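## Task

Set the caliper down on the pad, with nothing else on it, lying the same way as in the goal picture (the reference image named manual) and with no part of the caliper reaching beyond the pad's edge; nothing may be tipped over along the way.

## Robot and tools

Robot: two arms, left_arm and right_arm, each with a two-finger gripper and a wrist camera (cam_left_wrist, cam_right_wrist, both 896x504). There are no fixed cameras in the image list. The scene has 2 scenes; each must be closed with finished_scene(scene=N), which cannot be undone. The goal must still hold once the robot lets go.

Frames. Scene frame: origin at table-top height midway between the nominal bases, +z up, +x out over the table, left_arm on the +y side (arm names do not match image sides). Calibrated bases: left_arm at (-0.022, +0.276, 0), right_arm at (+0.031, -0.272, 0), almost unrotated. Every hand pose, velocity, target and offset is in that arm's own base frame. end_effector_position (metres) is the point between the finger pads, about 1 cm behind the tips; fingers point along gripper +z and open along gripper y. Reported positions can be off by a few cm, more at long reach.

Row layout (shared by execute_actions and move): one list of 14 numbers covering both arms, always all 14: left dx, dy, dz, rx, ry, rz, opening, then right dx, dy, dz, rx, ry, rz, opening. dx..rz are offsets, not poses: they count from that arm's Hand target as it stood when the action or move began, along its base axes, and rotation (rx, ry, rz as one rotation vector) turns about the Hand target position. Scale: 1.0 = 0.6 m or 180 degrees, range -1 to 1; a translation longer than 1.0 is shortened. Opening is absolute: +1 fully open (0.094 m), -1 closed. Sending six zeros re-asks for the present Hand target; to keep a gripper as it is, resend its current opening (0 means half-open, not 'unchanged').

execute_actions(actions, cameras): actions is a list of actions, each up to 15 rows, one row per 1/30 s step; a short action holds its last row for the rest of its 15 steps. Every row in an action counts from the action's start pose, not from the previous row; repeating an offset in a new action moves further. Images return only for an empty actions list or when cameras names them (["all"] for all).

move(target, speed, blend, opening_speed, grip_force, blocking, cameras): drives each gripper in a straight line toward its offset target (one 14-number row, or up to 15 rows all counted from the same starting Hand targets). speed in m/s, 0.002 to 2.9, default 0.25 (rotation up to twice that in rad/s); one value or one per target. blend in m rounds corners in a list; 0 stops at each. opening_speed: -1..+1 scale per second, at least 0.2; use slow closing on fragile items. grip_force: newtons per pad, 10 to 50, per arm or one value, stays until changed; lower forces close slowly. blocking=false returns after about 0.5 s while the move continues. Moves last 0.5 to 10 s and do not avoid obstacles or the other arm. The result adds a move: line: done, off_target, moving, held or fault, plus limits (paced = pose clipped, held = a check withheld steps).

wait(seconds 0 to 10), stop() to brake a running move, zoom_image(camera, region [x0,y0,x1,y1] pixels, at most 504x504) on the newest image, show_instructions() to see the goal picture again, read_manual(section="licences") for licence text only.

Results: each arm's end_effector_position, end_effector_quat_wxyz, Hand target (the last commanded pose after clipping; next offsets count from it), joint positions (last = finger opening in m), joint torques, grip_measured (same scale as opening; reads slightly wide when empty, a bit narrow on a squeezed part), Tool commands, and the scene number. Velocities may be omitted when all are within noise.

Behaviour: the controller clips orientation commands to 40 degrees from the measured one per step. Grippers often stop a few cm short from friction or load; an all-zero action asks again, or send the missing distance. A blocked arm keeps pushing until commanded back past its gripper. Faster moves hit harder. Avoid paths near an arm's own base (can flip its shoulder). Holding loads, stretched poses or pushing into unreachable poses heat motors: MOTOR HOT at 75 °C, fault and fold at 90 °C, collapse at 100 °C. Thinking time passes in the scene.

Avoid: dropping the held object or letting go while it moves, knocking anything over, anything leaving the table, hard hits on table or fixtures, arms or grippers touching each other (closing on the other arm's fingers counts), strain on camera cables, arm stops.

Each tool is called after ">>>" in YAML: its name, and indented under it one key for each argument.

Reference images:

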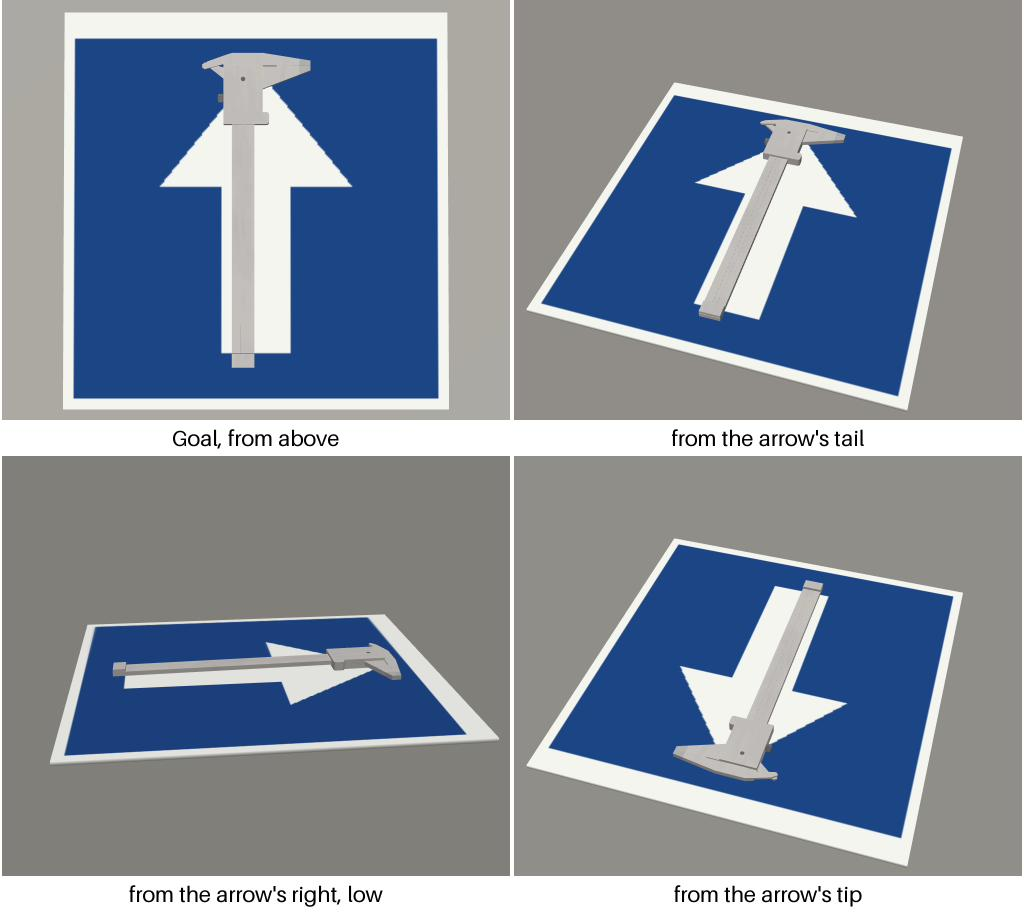

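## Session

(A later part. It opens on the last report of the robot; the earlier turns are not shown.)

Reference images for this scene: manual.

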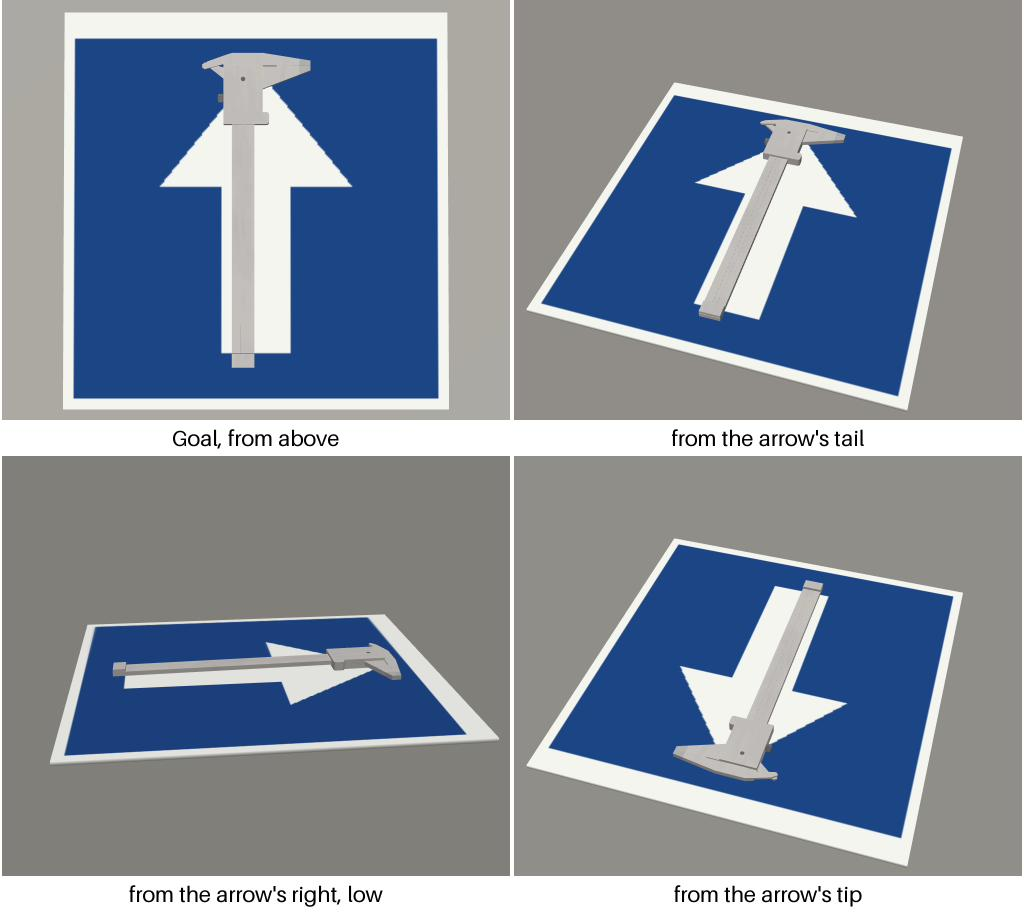

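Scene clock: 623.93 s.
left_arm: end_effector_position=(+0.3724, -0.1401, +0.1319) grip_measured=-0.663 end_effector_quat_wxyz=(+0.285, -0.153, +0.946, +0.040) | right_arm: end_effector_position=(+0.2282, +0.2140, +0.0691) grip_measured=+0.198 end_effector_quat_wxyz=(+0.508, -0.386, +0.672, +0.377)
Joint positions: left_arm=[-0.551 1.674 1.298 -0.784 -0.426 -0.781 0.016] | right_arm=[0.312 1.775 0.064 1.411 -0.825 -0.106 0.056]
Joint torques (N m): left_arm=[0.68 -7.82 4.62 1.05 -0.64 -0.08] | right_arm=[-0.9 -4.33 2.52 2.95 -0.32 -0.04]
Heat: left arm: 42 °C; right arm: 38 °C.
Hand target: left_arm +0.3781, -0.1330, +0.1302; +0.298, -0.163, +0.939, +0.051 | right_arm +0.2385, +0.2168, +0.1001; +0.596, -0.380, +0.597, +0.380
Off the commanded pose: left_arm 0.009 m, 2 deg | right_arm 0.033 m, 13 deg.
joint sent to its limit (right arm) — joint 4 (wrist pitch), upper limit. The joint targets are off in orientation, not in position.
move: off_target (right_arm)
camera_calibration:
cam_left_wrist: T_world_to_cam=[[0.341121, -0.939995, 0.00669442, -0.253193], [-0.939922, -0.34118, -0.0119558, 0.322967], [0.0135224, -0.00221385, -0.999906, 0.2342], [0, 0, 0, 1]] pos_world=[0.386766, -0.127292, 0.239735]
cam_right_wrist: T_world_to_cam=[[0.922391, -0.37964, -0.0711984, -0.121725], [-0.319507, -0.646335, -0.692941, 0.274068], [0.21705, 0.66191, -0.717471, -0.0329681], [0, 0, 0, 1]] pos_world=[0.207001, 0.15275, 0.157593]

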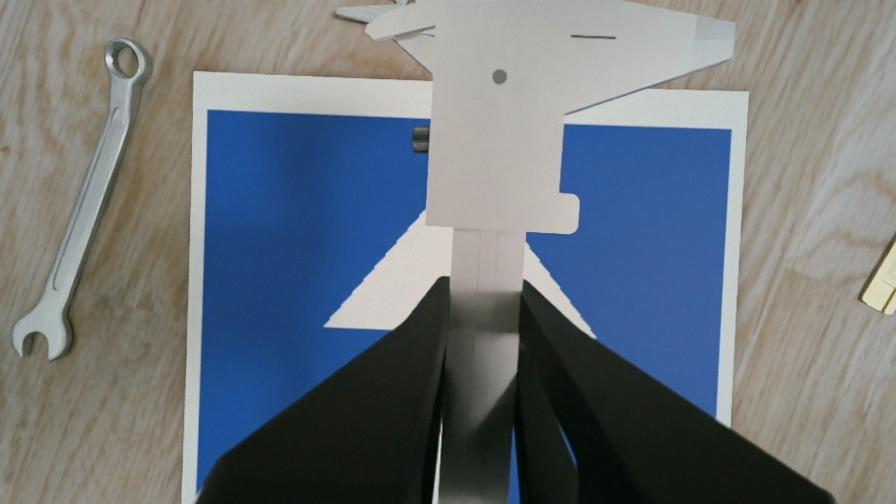

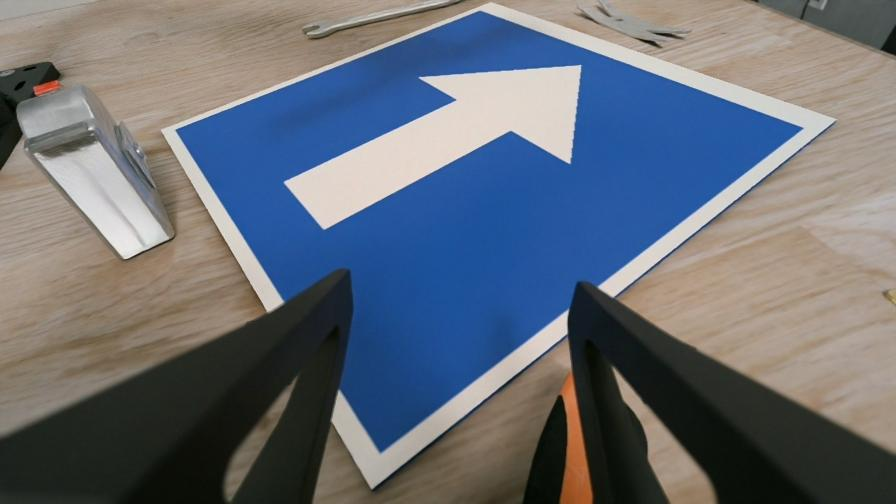

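>>> move:
  target:
    - [-0.001, 0.010, -0.155, 0, 0, 0.0072, -0.8, 0, 0, 0, 0, 0, 0, 0.2]
  speed: 0.1
  cameras: ["all"]

Scene clock: 637.00 s.
left_arm: end_effector_position=(+0.3728, -0.1341, +0.0377) grip_measured=-0.663 end_effector_quat_wxyz=(+0.283, -0.164, +0.944, +0.044) | right_arm: end_effector_position=(+0.2280, +0.2141, +0.0692) grip_measured=+0.198 end_effector_quat_wxyz=(+0.507, -0.386, +0.671, +0.377)
Joint positions: left_arm=[-0.539 1.789 1.039 -0.419 -0.431 -0.795 0.016] | right_arm=[0.312 1.775 0.064 1.411 -0.826 -0.106 0.056]
Joint torques (N m): left_arm=[0.55 -8.29 4.15 1.03 -0.65 -0.08] | right_arm=[-0.68 -4.44 2.54 2.96 -0.36 0.02]
Heat: left arm: 42 °C; right arm: 42 °C.
Hand target: left_arm +0.3774, -0.1270, +0.0371; +0.297, -0.174, +0.937, +0.054 | right_arm +0.2385, +0.2168, +0.1001; +0.596, -0.380, +0.597, +0.380
Off the commanded pose: left_arm 0.008 m, 2 deg | right_arm 0.033 m, 13 deg.
joint sent to its limit (right arm) — joint 4 (wrist pitch), upper limit. The joint targets are off in orientation, not in position.
move: off_target (right_arm)
camera_calibration:
cam_left_wrist: T_world_to_cam=[[0.364602, -0.93115, 0.00501591, -0.25452], [-0.9311, -0.364635, -0.00973279, 0.317808], [0.0108917, -0.00112171, -0.99994, 0.141169], [0, 0, 0, 1]] pos_world=[0.387172, -0.120954, 0.145531]
cam_right_wrist: T_world_to_cam=[[0.922817, -0.378566, -0.0713938, -0.121856], [-0.318822, -0.646465, -0.693135, 0.273946], [0.216243, 0.662398, -0.717264, -0.0328882], [0, 0, 0, 1]] pos_world=[0.206903, 0.152751, 0.157592]

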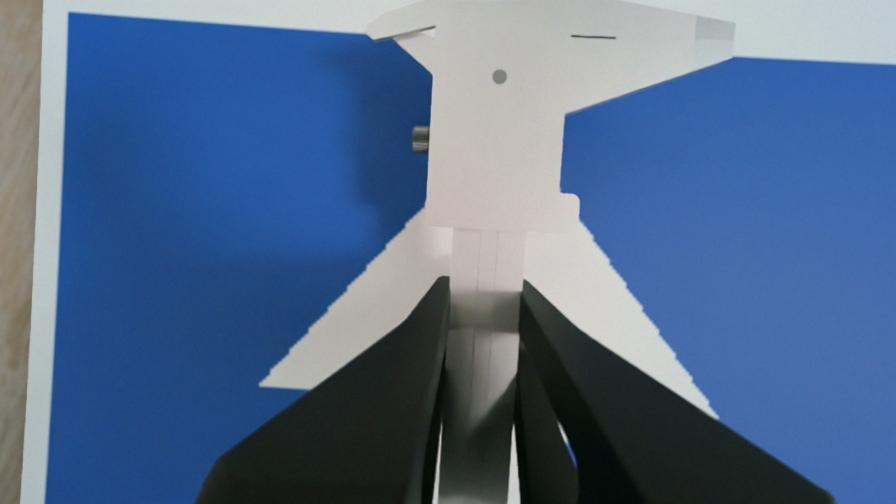

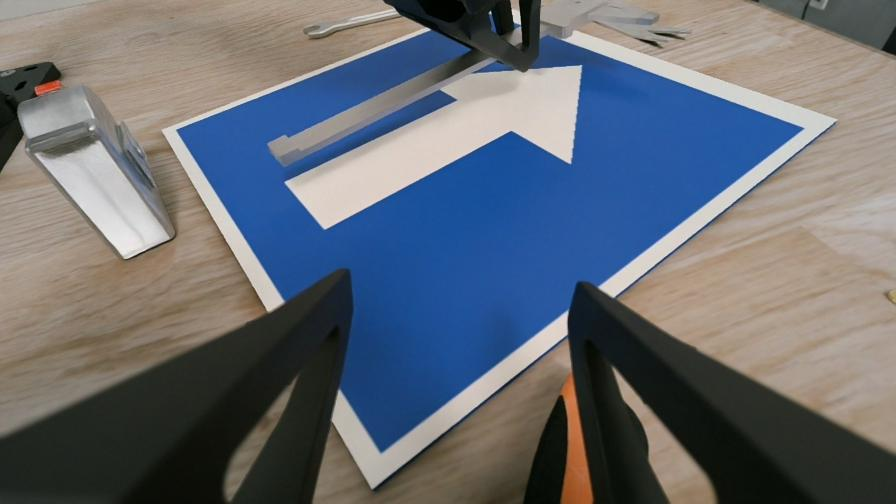

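>>> zoom_image:
  camera: "cam_right_wrist"
  region: [250, 0, 700, 250]

Scaled by 1.120 from the camera's 896x504 image, which has a finer 1280x720 frame.

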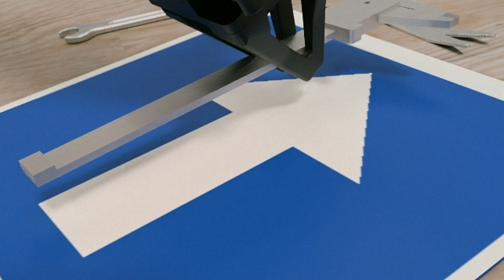

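>>> move:
  target:
    - [0, 0, -0.025, 0, 0, 0, -0.8, 0, 0, 0, 0, 0, 0, 0.2]
  speed: 0.04
  cameras: ["all"]

>>> zoom_image:
  camera: "cam_right_wrist"
  region: [250, 0, 650, 220]

Scene clock: 644.53 s.
left_arm: end_effector_position=(+0.3737, -0.1344, +0.0242) grip_measured=-0.663 end_effector_quat_wxyz=(+0.285, -0.165, +0.943, +0.043) | right_arm: end_effector_position=(+0.2280, +0.2141, +0.0692) grip_measured=+0.198 end_effector_quat_wxyz=(+0.507, -0.386, +0.671, +0.377)
Joint positions: left_arm=[-0.539 1.818 1.011 -0.358 -0.432 -0.795 0.016] | right_arm=[0.312 1.775 0.064 1.411 -0.826 -0.106 0.056]
Joint torques (N m): left_arm=[0.54 -8.16 3.89 1.05 -0.63 -0.08] | right_arm=[-0.65 -4.44 2.63 2.95 -0.35 0.03]
Heat: left arm: 42 °C; right arm: 44 °C.
Hand target: left_arm +0.3774, -0.1270, +0.0221; +0.297, -0.174, +0.937, +0.055 | right_arm +0.2385, +0.2168, +0.1001; +0.596, -0.380, +0.597, +0.380
Off the commanded pose: left_arm 0.009 m, 2 deg | right_arm 0.033 m, 13 deg.
joint sent to its limit (right arm) — joint 4 (wrist pitch), upper limit. The joint targets are off in orientation, not in position.
move: off_target (right_arm)
camera_calibration:
cam_left_wrist: T_world_to_cam=[[0.364882, -0.931021, 0.00787057, -0.255294], [-0.930935, -0.364957, -0.0129124, 0.318391], [0.0148941, -0.00261551, -0.999886, 0.125931], [0, 0, 0, 1]] pos_world=[0.387677, -0.121155, 0.132037]
cam_right_wrist: T_world_to_cam=[[0.922817, -0.378566, -0.0713938, -0.121856], [-0.318822, -0.646465, -0.693135, 0.273946], [0.216243, 0.662398, -0.717264, -0.0328882], [0, 0, 0, 1]] pos_world=[0.206903, 0.152751, 0.157592]

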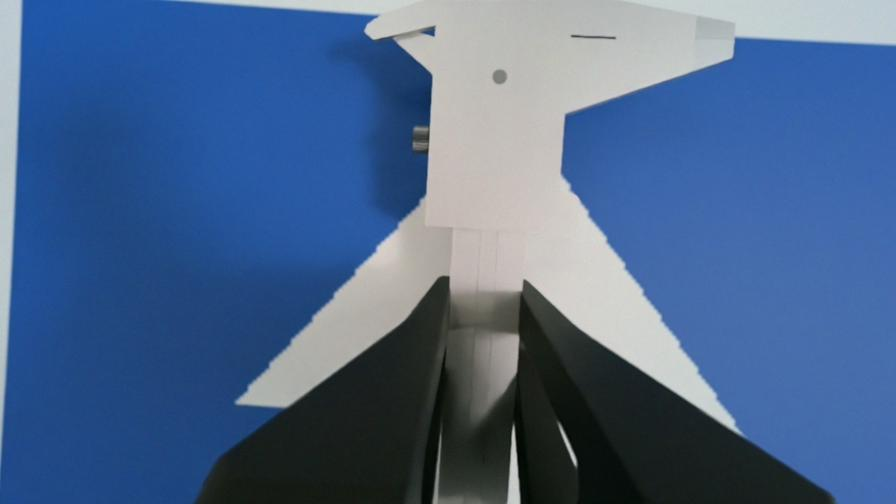

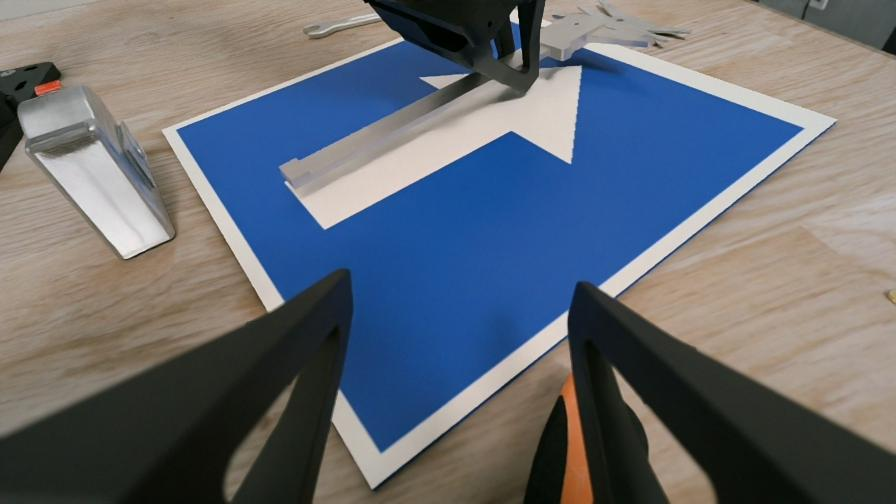

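Scaled by 1.260 from the camera's 896x504 image, which has a finer 1280x720 frame.

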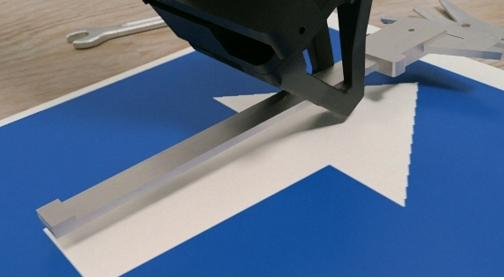

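>>> move:
  target:
    - [0, 0, -0.010, 0, 0, 0, -0.8, 0, 0, 0, 0, 0, 0, 0.2]
  speed: 0.03
  cameras: ["all"]

>>> zoom_image:
  camera: "cam_right_wrist"
  region: [250, 0, 650, 220]

Scene clock: 648.13 s.
left_arm: end_effector_position=(+0.3744, -0.1345, +0.0194) grip_measured=-0.663 end_effector_quat_wxyz=(+0.286, -0.165, +0.943, +0.043) | right_arm: end_effector_position=(+0.2280, +0.2141, +0.0692) grip_measured=+0.198 end_effector_quat_wxyz=(+0.507, -0.386, +0.671, +0.377)
Joint positions: left_arm=[-0.539 1.829 1.001 -0.333 -0.434 -0.795 0.016] | right_arm=[0.312 1.775 0.064 1.411 -0.826 -0.106 0.056]
Joint torques (N m): left_arm=[0.55 -8.02 3.73 1.03 -0.62 -0.07] | right_arm=[-0.68 -4.38 2.71 2.97 -0.35 0.03]
Heat: left arm: 42 °C; right arm: 45 °C.
Hand target: left_arm +0.3774, -0.1270, +0.0162; +0.297, -0.174, +0.937, +0.054 | right_arm +0.2385, +0.2168, +0.1001; +0.596, -0.380, +0.597, +0.380
Off the commanded pose: left_arm 0.009 m, 2 deg | right_arm 0.033 m, 13 deg.
joint sent to its limit (right arm) — joint 4 (wrist pitch), upper limit. The joint targets are off in orientation, not in position.
move: off_target (right_arm)
camera_calibration:
cam_left_wrist: T_world_to_cam=[[0.36556, -0.930739, 0.00953661, -0.255902], [-0.9306, -0.365673, -0.0163431, 0.318798], [0.0186985, -0.00290037, -0.999821, 0.119714], [0, 0, 0, 1]] pos_world=[0.387982, -0.121255, 0.127343]
cam_right_wrist: T_world_to_cam=[[0.922817, -0.378566, -0.0713938, -0.121856], [-0.318822, -0.646465, -0.693135, 0.273946], [0.216243, 0.662398, -0.717264, -0.0328882], [0, 0, 0, 1]] pos_world=[0.206903, 0.152751, 0.157592]

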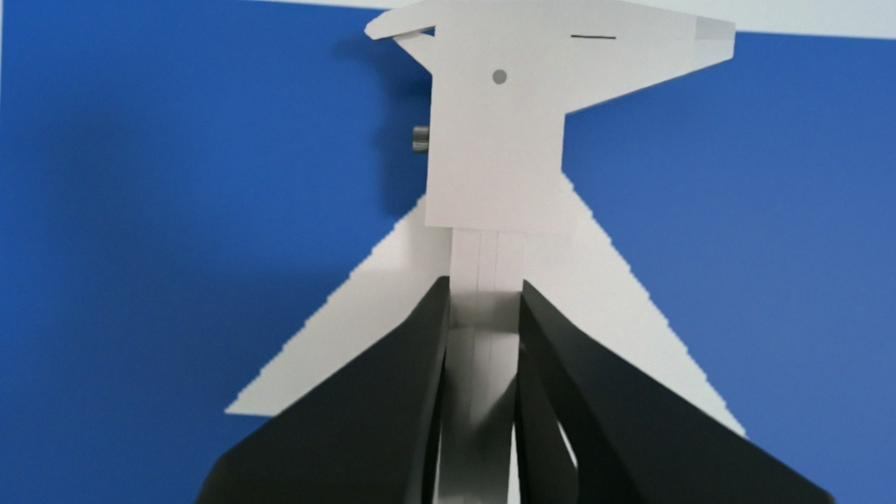

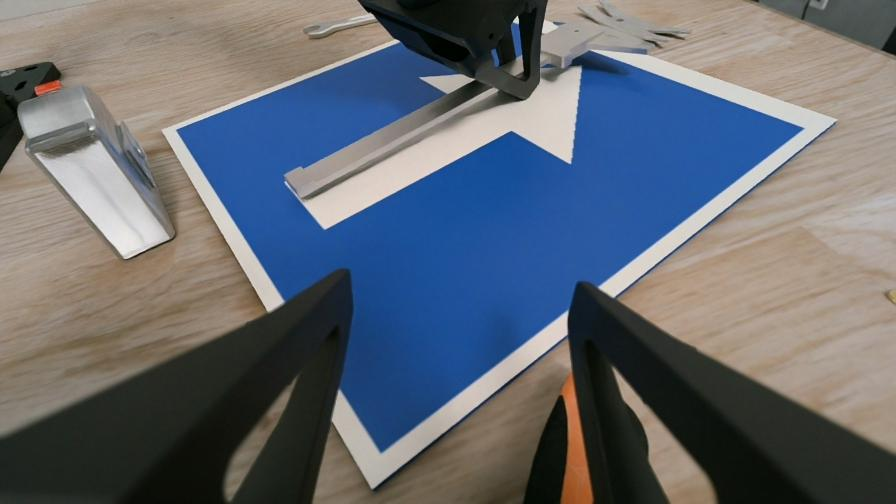

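Scaled by 1.260 from the camera's 896x504 image, which has a finer 1280x720 frame.

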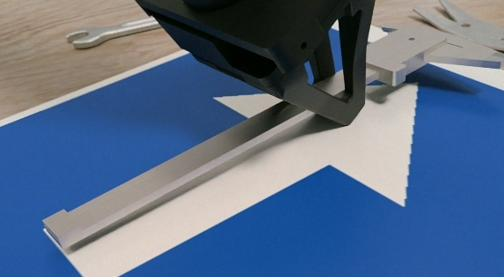

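>>> move:
  target:
    - [0, 0, -0.008, 0, 0, 0, -0.8, 0, 0, 0, 0, 0, 0, 0.2]
  speed: 0.03
  cameras: ["all"]

>>> zoom_image:
  camera: "cam_right_wrist"
  region: [250, 0, 650, 220]

Scene clock: 651.83 s.
left_arm: end_effector_position=(+0.3764, -0.1341, +0.0184) grip_measured=-0.663 end_effector_quat_wxyz=(+0.292, -0.167, +0.941, +0.043) | right_arm: end_effector_position=(+0.2280, +0.2141, +0.0692) grip_measured=+0.198 end_effector_quat_wxyz=(+0.507, -0.386, +0.671, +0.377)
Joint positions: left_arm=[-0.539 1.834 0.996 -0.314 -0.442 -0.795 0.016] | right_arm=[0.312 1.775 0.064 1.411 -0.826 -0.106 0.056]
Joint torques (N m): left_arm=[0.49 -7.56 3.48 1.1 -0.53 -0.07] | right_arm=[-0.68 -4.4 2.58 2.94 -0.35 0.01]
Heat: left arm: 41 °C; right arm: 45 °C.
Hand target: left_arm +0.3774, -0.1270, +0.0114; +0.297, -0.174, +0.937, +0.054 | right_arm +0.2385, +0.2168, +0.1001; +0.596, -0.380, +0.597, +0.380
Off the commanded pose: left_arm 0.010 m, 2 deg | right_arm 0.033 m, 13 deg.
joint sent to its limit (right arm) — joint 4 (wrist pitch), upper limit. The joint targets are off in orientation, not in position.
move: off_target (right_arm)
camera_calibration:
cam_left_wrist: T_world_to_cam=[[0.368571, -0.929517, 0.0124184, -0.257219], [-0.929089, -0.368778, -0.028227, 0.320009], [0.0308171, -0.00113408, -0.999524, 0.114287], [0, 0, 0, 1]] pos_world=[0.388599, -0.120947, 0.12646]
cam_right_wrist: T_world_to_cam=[[0.922817, -0.378566, -0.0713938, -0.121856], [-0.318822, -0.646465, -0.693135, 0.273946], [0.216243, 0.662398, -0.717264, -0.0328882], [0, 0, 0, 1]] pos_world=[0.206903, 0.152751, 0.157592]

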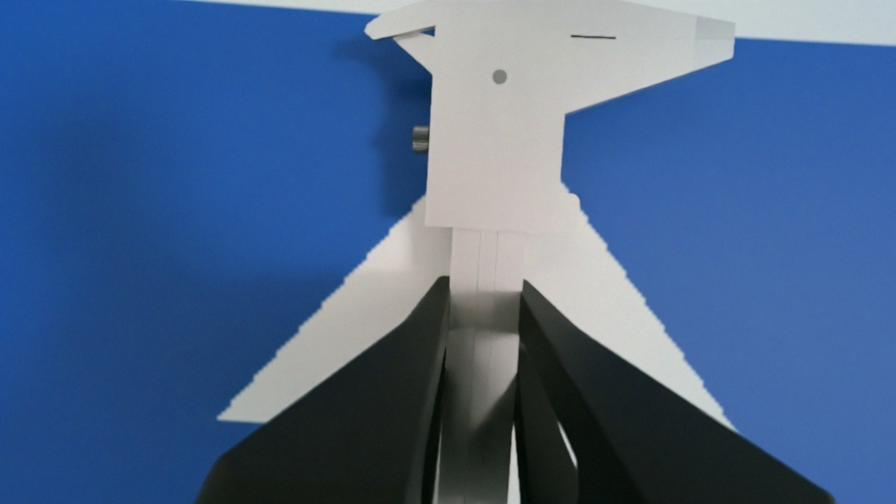

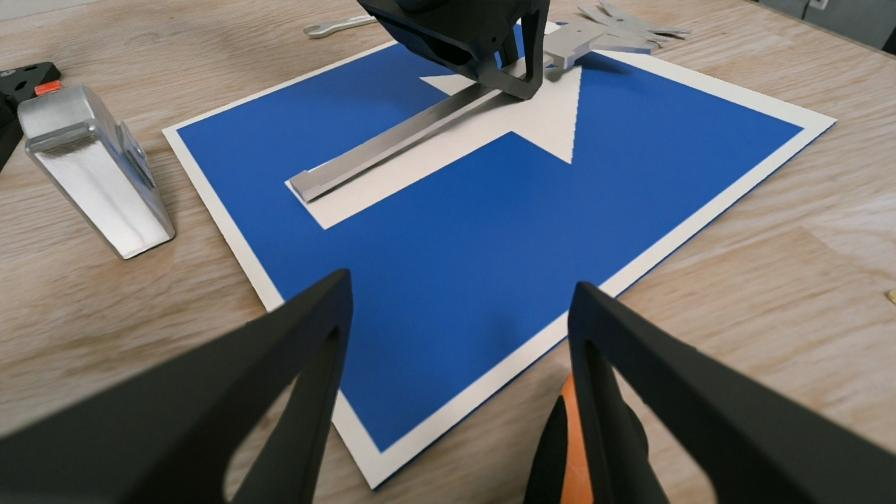

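Scaled by 1.260 from the camera's 896x504 image, which has a finer 1280x720 frame.

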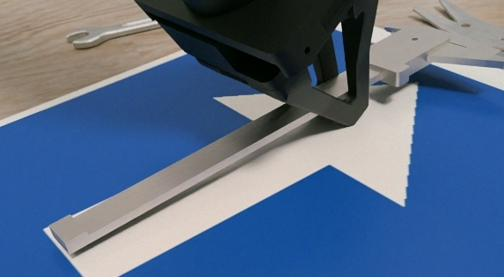

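>>> move:
  target:
    - [0, 0, 0.006, 0, 0, 0, -0.75, 0, 0, 0, 0, 0, 0, 0.2]
  speed: 0.03
  grip_force: [10, 50]
  cameras: ["cam_right_wrist"]

>>> zoom_image:
  camera: "cam_right_wrist"
  region: [250, 0, 650, 220]

Scene clock: 662.33 s.
left_arm: end_effector_position=(+0.3764, -0.1341, +0.0184) grip_measured=-0.636 end_effector_quat_wxyz=(+0.292, -0.167, +0.941, +0.043) | right_arm: end_effector_position=(+0.2280, +0.2141, +0.0692) grip_measured=+0.198 end_effector_quat_wxyz=(+0.507, -0.386, +0.671, +0.377)
Joint positions: left_arm=[-0.539 1.834 0.996 -0.314 -0.442 -0.795 0.017] | right_arm=[0.312 1.775 0.064 1.411 -0.826 -0.106 0.056]
Joint torques (N m): left_arm=[0.55 -8.17 3.99 0.94 -0.53 -0.07] | right_arm=[-0.58 -4.34 2.67 2.96 -0.34 -0.02]
Heat: left arm: 41 °C; right arm: 47 °C.
Hand target: left_arm +0.3774, -0.1270, +0.0150; +0.297, -0.174, +0.937, +0.054 | right_arm +0.2385, +0.2168, +0.1001; +0.596, -0.380, +0.597, +0.380
Off the commanded pose: left_arm 0.008 m, 2 deg | right_arm 0.033 m, 13 deg.
joint sent to its limit (right arm) — joint 4 (wrist pitch), upper limit. The joint targets are off in orientation, not in position.
grip_force (N): 10, 50
move: off_target (right_arm)
camera_calibration:
cam_right_wrist: T_world_to_cam=[[0.922817, -0.378566, -0.0713938, -0.121856], [-0.318822, -0.646465, -0.693135, 0.273946], [0.216243, 0.662398, -0.717264, -0.0328882], [0, 0, 0, 1]] pos_world=[0.206903, 0.152751, 0.157592]
Images, in order (width x height): cam_right_wrist 896x504.

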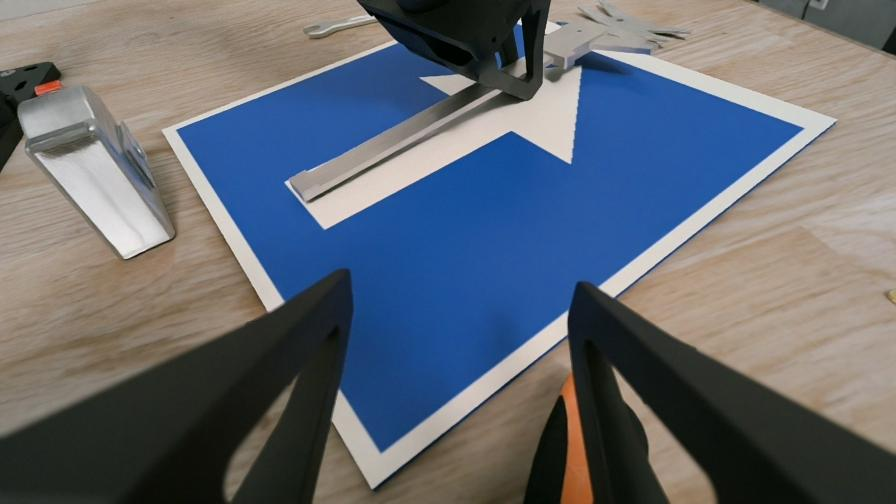

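Scaled by 1.260 from the camera's 896x504 image, which has a finer 1280x720 frame.

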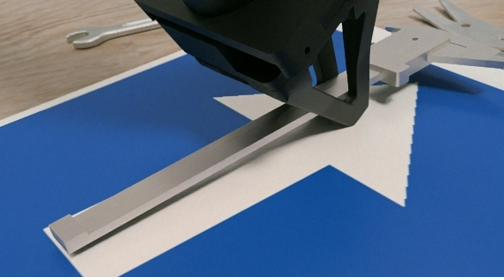

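>>> move:
  target:
    - [0, 0, 0.002, 0, 0, 0, -0.642, 0, 0, 0, 0, 0, 0, 0.2]
    - [0, 0, 0.002, 0, 0, 0, -0.638, 0, 0, 0, 0, 0, 0, 0.2]
    - [0, 0, 0.002, 0, 0, 0, -0.634, 0, 0, 0, 0, 0, 0, 0.2]
    - [0, 0, 0.002, 0, 0, 0, -0.63, 0, 0, 0, 0, 0, 0, 0.2]
    - [0, 0, 0.002, 0, 0, 0, -0.627, 0, 0, 0, 0, 0, 0, 0.2]
    - [0, 0, 0.002, 0, 0, 0, -0.624, 0, 0, 0, 0, 0, 0, 0.2]
  speed: 0.03
  opening_speed: 0.2
  cameras: ["cam_right_wrist"]

>>> zoom_image:
  camera: "cam_right_wrist"
  region: [250, 0, 650, 220]

Scene clock: 678.07 s.
left_arm: end_effector_position=(+0.3764, -0.1341, +0.0184) grip_measured=-0.624 end_effector_quat_wxyz=(+0.292, -0.167, +0.941, +0.043) | right_arm: end_effector_position=(+0.2280, +0.2141, +0.0692) grip_measured=+0.198 end_effector_quat_wxyz=(+0.507, -0.386, +0.671, +0.377)
Joint positions: left_arm=[-0.539 1.834 0.996 -0.314 -0.442 -0.795 0.018] | right_arm=[0.312 1.775 0.064 1.411 -0.826 -0.106 0.056]
Joint torques (N m): left_arm=[0.54 -8.4 4.15 0.9 -0.53 -0.07] | right_arm=[-0.79 -4.3 2.67 2.97 -0.35 0.02]
Heat: left arm: 41 °C; right arm: 50 °C.
Hand target: left_arm +0.3774, -0.1270, +0.0162; +0.297, -0.174, +0.937, +0.054 | right_arm +0.2385, +0.2168, +0.1001; +0.596, -0.380, +0.597, +0.380
Off the commanded pose: left_arm 0.008 m, 2 deg | right_arm 0.033 m, 13 deg.
joint sent to its limit (right arm) — joint 4 (wrist pitch), upper limit. The joint targets are off in orientation, not in position.
grip_force (N): 10, 50
move: off_target (right_arm)
camera_calibration:
cam_right_wrist: T_world_to_cam=[[0.922817, -0.378566, -0.0713938, -0.121856], [-0.318822, -0.646465, -0.693135, 0.273946], [0.216243, 0.662398, -0.717264, -0.0328882], [0, 0, 0, 1]] pos_world=[0.206903, 0.152751, 0.157592]
Images, in order (width x height): cam_right_wrist 896x504.

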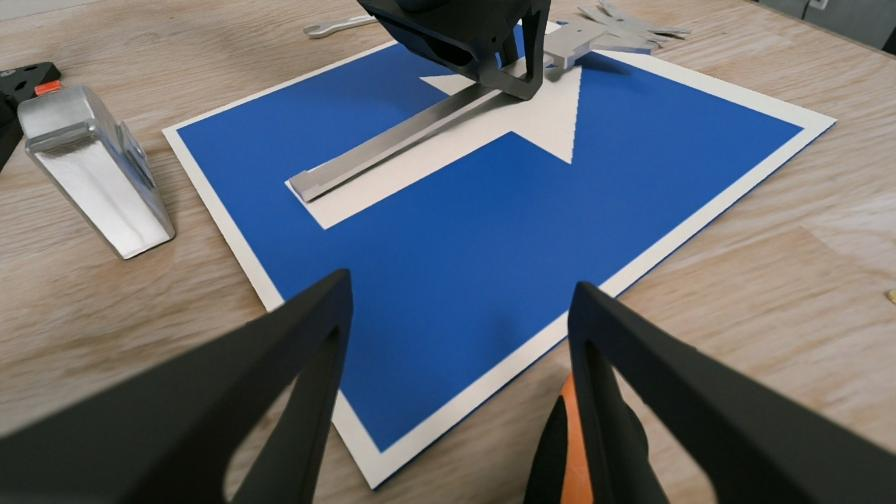

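Scaled by 1.260 from the camera's 896x504 image, which has a finer 1280x720 frame.

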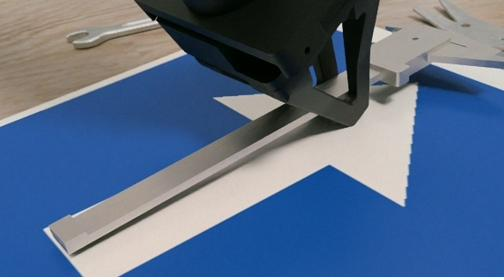

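>>> move:
  target:
    - [0, 0, 0.001, 0, 0, 0, -0.621, 0, 0, 0, 0, 0, 0, 0.2]
    - [0, 0, 0.001, 0, 0, 0, -0.618, 0, 0, 0, 0, 0, 0, 0.2]
    - [0, 0, 0.001, 0, 0, 0, -0.615, 0, 0, 0, 0, 0, 0, 0.2]
    - [0, 0, 0.001, 0, 0, 0, -0.612, 0, 0, 0, 0, 0, 0, 0.2]
    - [0, 0, 0.001, 0, 0, 0, -0.609, 0, 0, 0, 0, 0, 0, 0.2]
    - [0, 0, 0.001, 0, 0, 0, -0.606, 0, 0, 0, 0, 0, 0, 0.2]
    - [0, 0, 0.001, 0, 0, 0, -0.60, 0, 0, 0, 0, 0, 0, 0.2]
  speed: 0.03
  opening_speed: 0.2
  cameras: ["cam_right_wrist"]

>>> zoom_image:
  camera: "cam_right_wrist"
  region: [250, 0, 650, 220]

Scene clock: 693.67 s.
left_arm: end_effector_position=(+0.3767, -0.1338, +0.0187) grip_measured=-0.603 end_effector_quat_wxyz=(+0.293, -0.167, +0.940, +0.044) | right_arm: end_effector_position=(+0.2280, +0.2141, +0.0692) grip_measured=+0.198 end_effector_quat_wxyz=(+0.507, -0.386, +0.671, +0.377)
Joint positions: left_arm=[-0.539 1.834 0.996 -0.313 -0.445 -0.795 0.019] | right_arm=[0.312 1.775 0.064 1.411 -0.826 -0.106 0.056]
Joint torques (N m): left_arm=[0.55 -8.5 4.25 0.87 -0.5 -0.07] | right_arm=[-0.76 -4.49 2.63 2.94 -0.34 -0.01]
Heat: left arm: 41 °C; right arm: 52 °C.
Hand target: left_arm +0.3774, -0.1270, +0.0168; +0.297, -0.174, +0.937, +0.055 | right_arm +0.2385, +0.2168, +0.1001; +0.596, -0.380, +0.597, +0.380
Off the commanded pose: left_arm 0.007 m, 2 deg | right_arm 0.033 m, 13 deg.
joint sent to its limit (right arm) — joint 4 (wrist pitch), upper limit. The joint targets are off in orientation, not in position.
grip_force (N): 10, 50
move: off_target (right_arm)
camera_calibration:
cam_right_wrist: T_world_to_cam=[[0.922817, -0.378566, -0.0713938, -0.121856], [-0.318822, -0.646465, -0.693135, 0.273946], [0.216243, 0.662398, -0.717264, -0.0328882], [0, 0, 0, 1]] pos_world=[0.206903, 0.152751, 0.157592]
Images, in order (width x height): cam_right_wrist 896x504.

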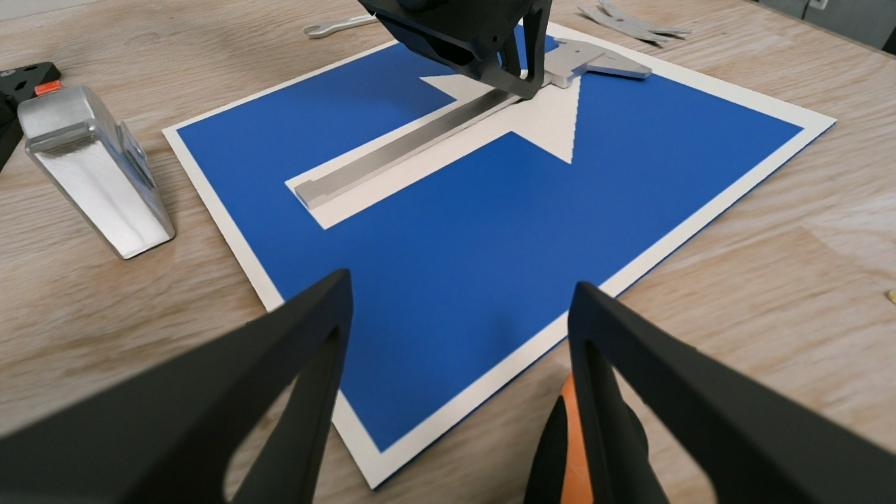

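Scaled by 1.260 from the camera's 896x504 image, which has a finer 1280x720 frame.

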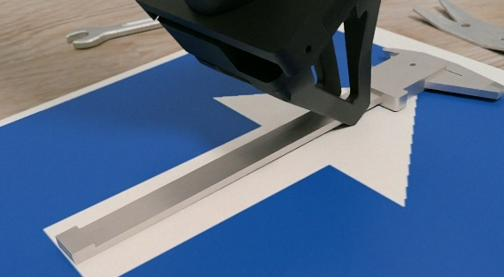

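>>> move:
  target: [0,0,0,0,0,0,-0.2,0,0,0,0,0,0,0.2]
  opening_speed: 0.4
  speed: 0.05
  cameras: ["cam_right_wrist"]

Scene clock: 707.40 s.
left_arm: end_effector_position=(+0.3772, -0.1340, +0.0189) grip_measured=-0.203 end_effector_quat_wxyz=(+0.294, -0.167, +0.940, +0.043) | right_arm: end_effector_position=(+0.2280, +0.2141, +0.0692) grip_measured=+0.198 end_effector_quat_wxyz=(+0.507, -0.386, +0.671, +0.377)
Joint positions: left_arm=[-0.539 1.834 0.996 -0.311 -0.445 -0.795 0.037] | right_arm=[0.312 1.775 0.064 1.411 -0.826 -0.106 0.056]
Joint torques (N m): left_arm=[0.55 -8.51 4.23 0.85 -0.5 -0.07] | right_arm=[-0.64 -4.42 2.43 2.97 -0.34 0.01]
Heat: left arm: 41 °C; right arm: 53 °C.
Hand target: left_arm +0.3774, -0.1270, +0.0168; +0.297, -0.174, +0.937, +0.055 | right_arm +0.2385, +0.2168, +0.1001; +0.596, -0.380, +0.597, +0.380
Off the commanded pose: left_arm 0.007 m, 2 deg | right_arm 0.033 m, 13 deg.
joint sent to its limit (right arm) — joint 4 (wrist pitch), upper limit. The joint targets are off in orientation, not in position.
grip_force (N): 10, 50
move: off_target (right_arm)
camera_calibration:
cam_right_wrist: T_world_to_cam=[[0.922817, -0.378566, -0.0713938, -0.121856], [-0.318822, -0.646465, -0.693135, 0.273946], [0.216243, 0.662398, -0.717264, -0.0328882], [0, 0, 0, 1]] pos_world=[0.206903, 0.152751, 0.157592]
Images, in order (width x height): cam_right_wrist 896x504.

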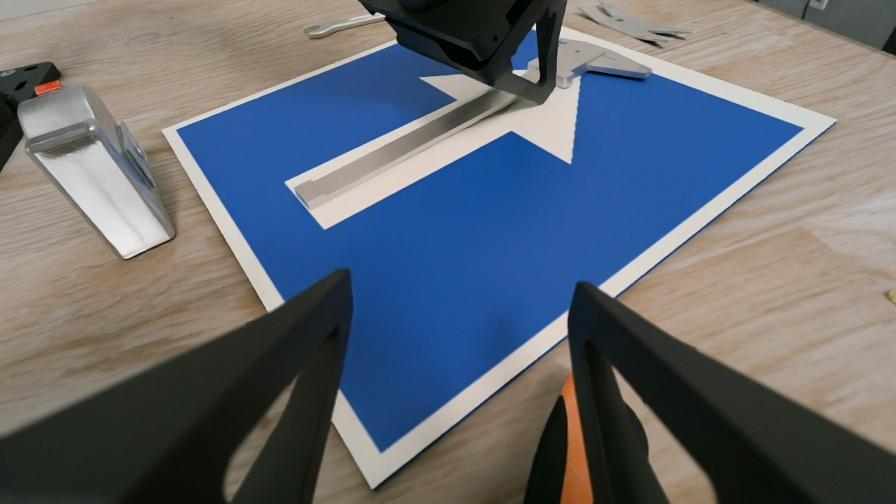

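>>> move:
  target:
    - [-0.08,-0.027,0.133,0,0,0,-0.2,0,0,0,0,0,0,0.2]
    - [-0.133,-0.05,0.35,0,0,0,-0.2,0,0,0,0,0,0,0.2]
  speed: [0.08,0.2]
  blend: [0.03,0]
  cameras: ["all"]

Scene clock: 715.37 s.
left_arm: end_effector_position=(+0.2954, -0.1581, +0.2165) grip_measured=-0.203 end_effector_quat_wxyz=(+0.284, -0.170, +0.942, +0.052) | right_arm: end_effector_position=(+0.2280, +0.2141, +0.0692) grip_measured=+0.198 end_effector_quat_wxyz=(+0.507, -0.386, +0.671, +0.377)
Joint positions: left_arm=[-0.767 1.547 1.513 -1.259 -0.523 -1.05 0.037] | right_arm=[0.312 1.775 0.064 1.411 -0.826 -0.106 0.056]
Joint torques (N m): left_arm=[-0.5 -6.69 8.02 0.43 -0.6 -0.11] | right_arm=[-0.62 -4.42 2.63 2.96 -0.33 0.02]
Heat: left arm: 41 °C; right arm: 54 °C.
Hand target: left_arm +0.2976, -0.1571, +0.2267; +0.297, -0.174, +0.937, +0.055 | right_arm +0.2385, +0.2168, +0.1001; +0.596, -0.380, +0.597, +0.380
Off the commanded pose: left_arm 0.011 m, 2 deg | right_arm 0.033 m, 13 deg.
joint sent to its limit (right arm) — joint 4 (wrist pitch), upper limit. The joint targets are off in orientation, not in position.
grip_force (N): 10, 50
move: off_target (left_arm, right_arm)
camera_calibration:
cam_left_wrist: T_world_to_cam=[[0.379711, -0.925085, -0.00604161, -0.250812], [-0.925019, -0.379579, -0.0160945, 0.235998], [0.0125955, 0.0116999, -0.999852, 0.322294], [0, 0, 0, 1]] pos_world=[0.30948, -0.146214, 0.324529]
cam_right_wrist: T_world_to_cam=[[0.922817, -0.378566, -0.0713938, -0.121856], [-0.318822, -0.646465, -0.693135, 0.273946], [0.216243, 0.662398, -0.717264, -0.0328882], [0, 0, 0, 1]] pos_world=[0.206903, 0.152751, 0.157592]

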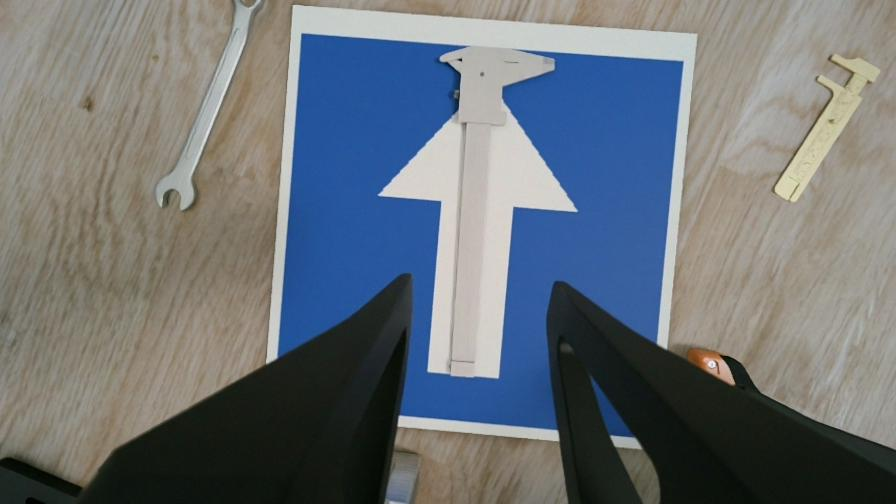

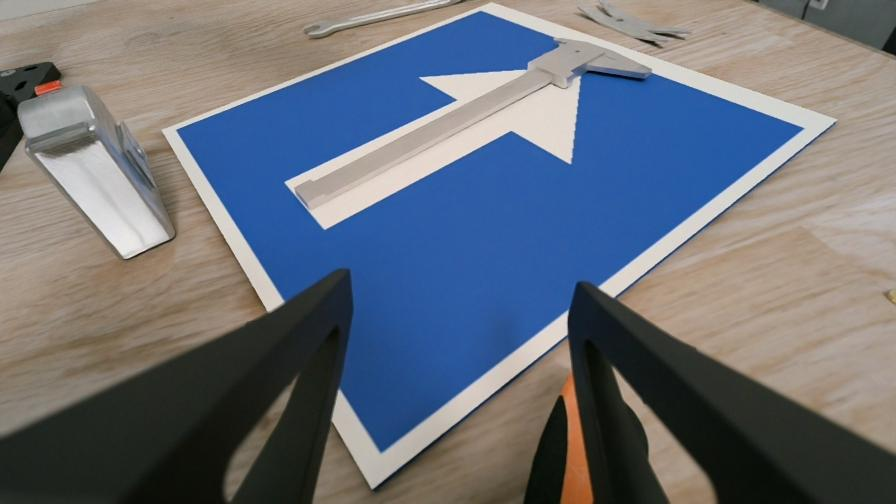

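>>> zoom_image:
  camera: "cam_left_wrist"
  region: [270, 0, 710, 400]

Scaled by 1.145 from the camera's 896x504 image, which has a finer 1280x720 frame.

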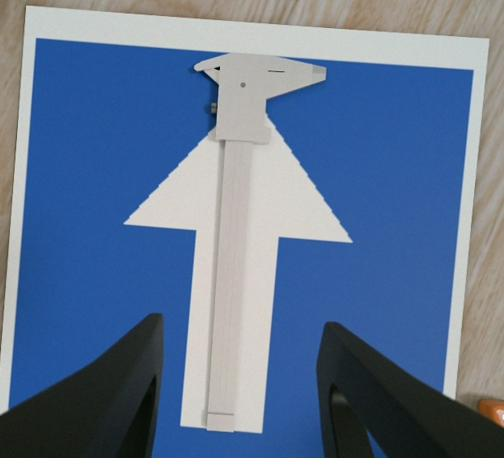

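>>> zoom_image:
  camera: "cam_right_wrist"
  region: [440, 250, 840, 504]

>>> zoom_image:
  camera: "cam_left_wrist"
  region: [560, 300, 896, 504]

Scaled by 1.260 from the camera's 896x504 image, which has a finer 1280x720 frame.

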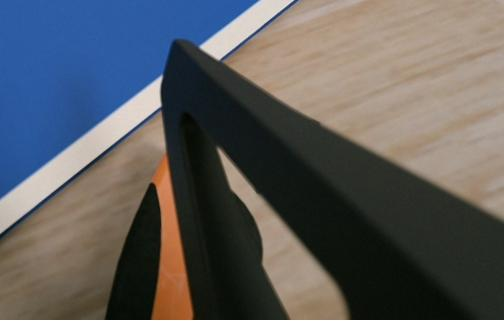

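Scaled by 1.500 from the camera's 896x504 image, which has a finer 1280x720 frame.

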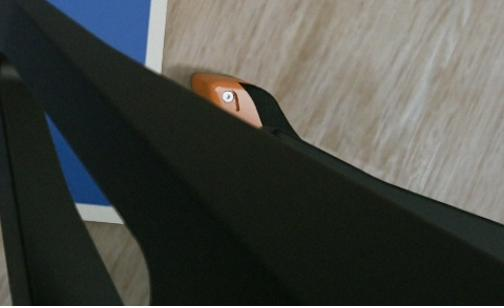

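>>> finished_scene:
  scene: 2

The scene is finished: the task was done.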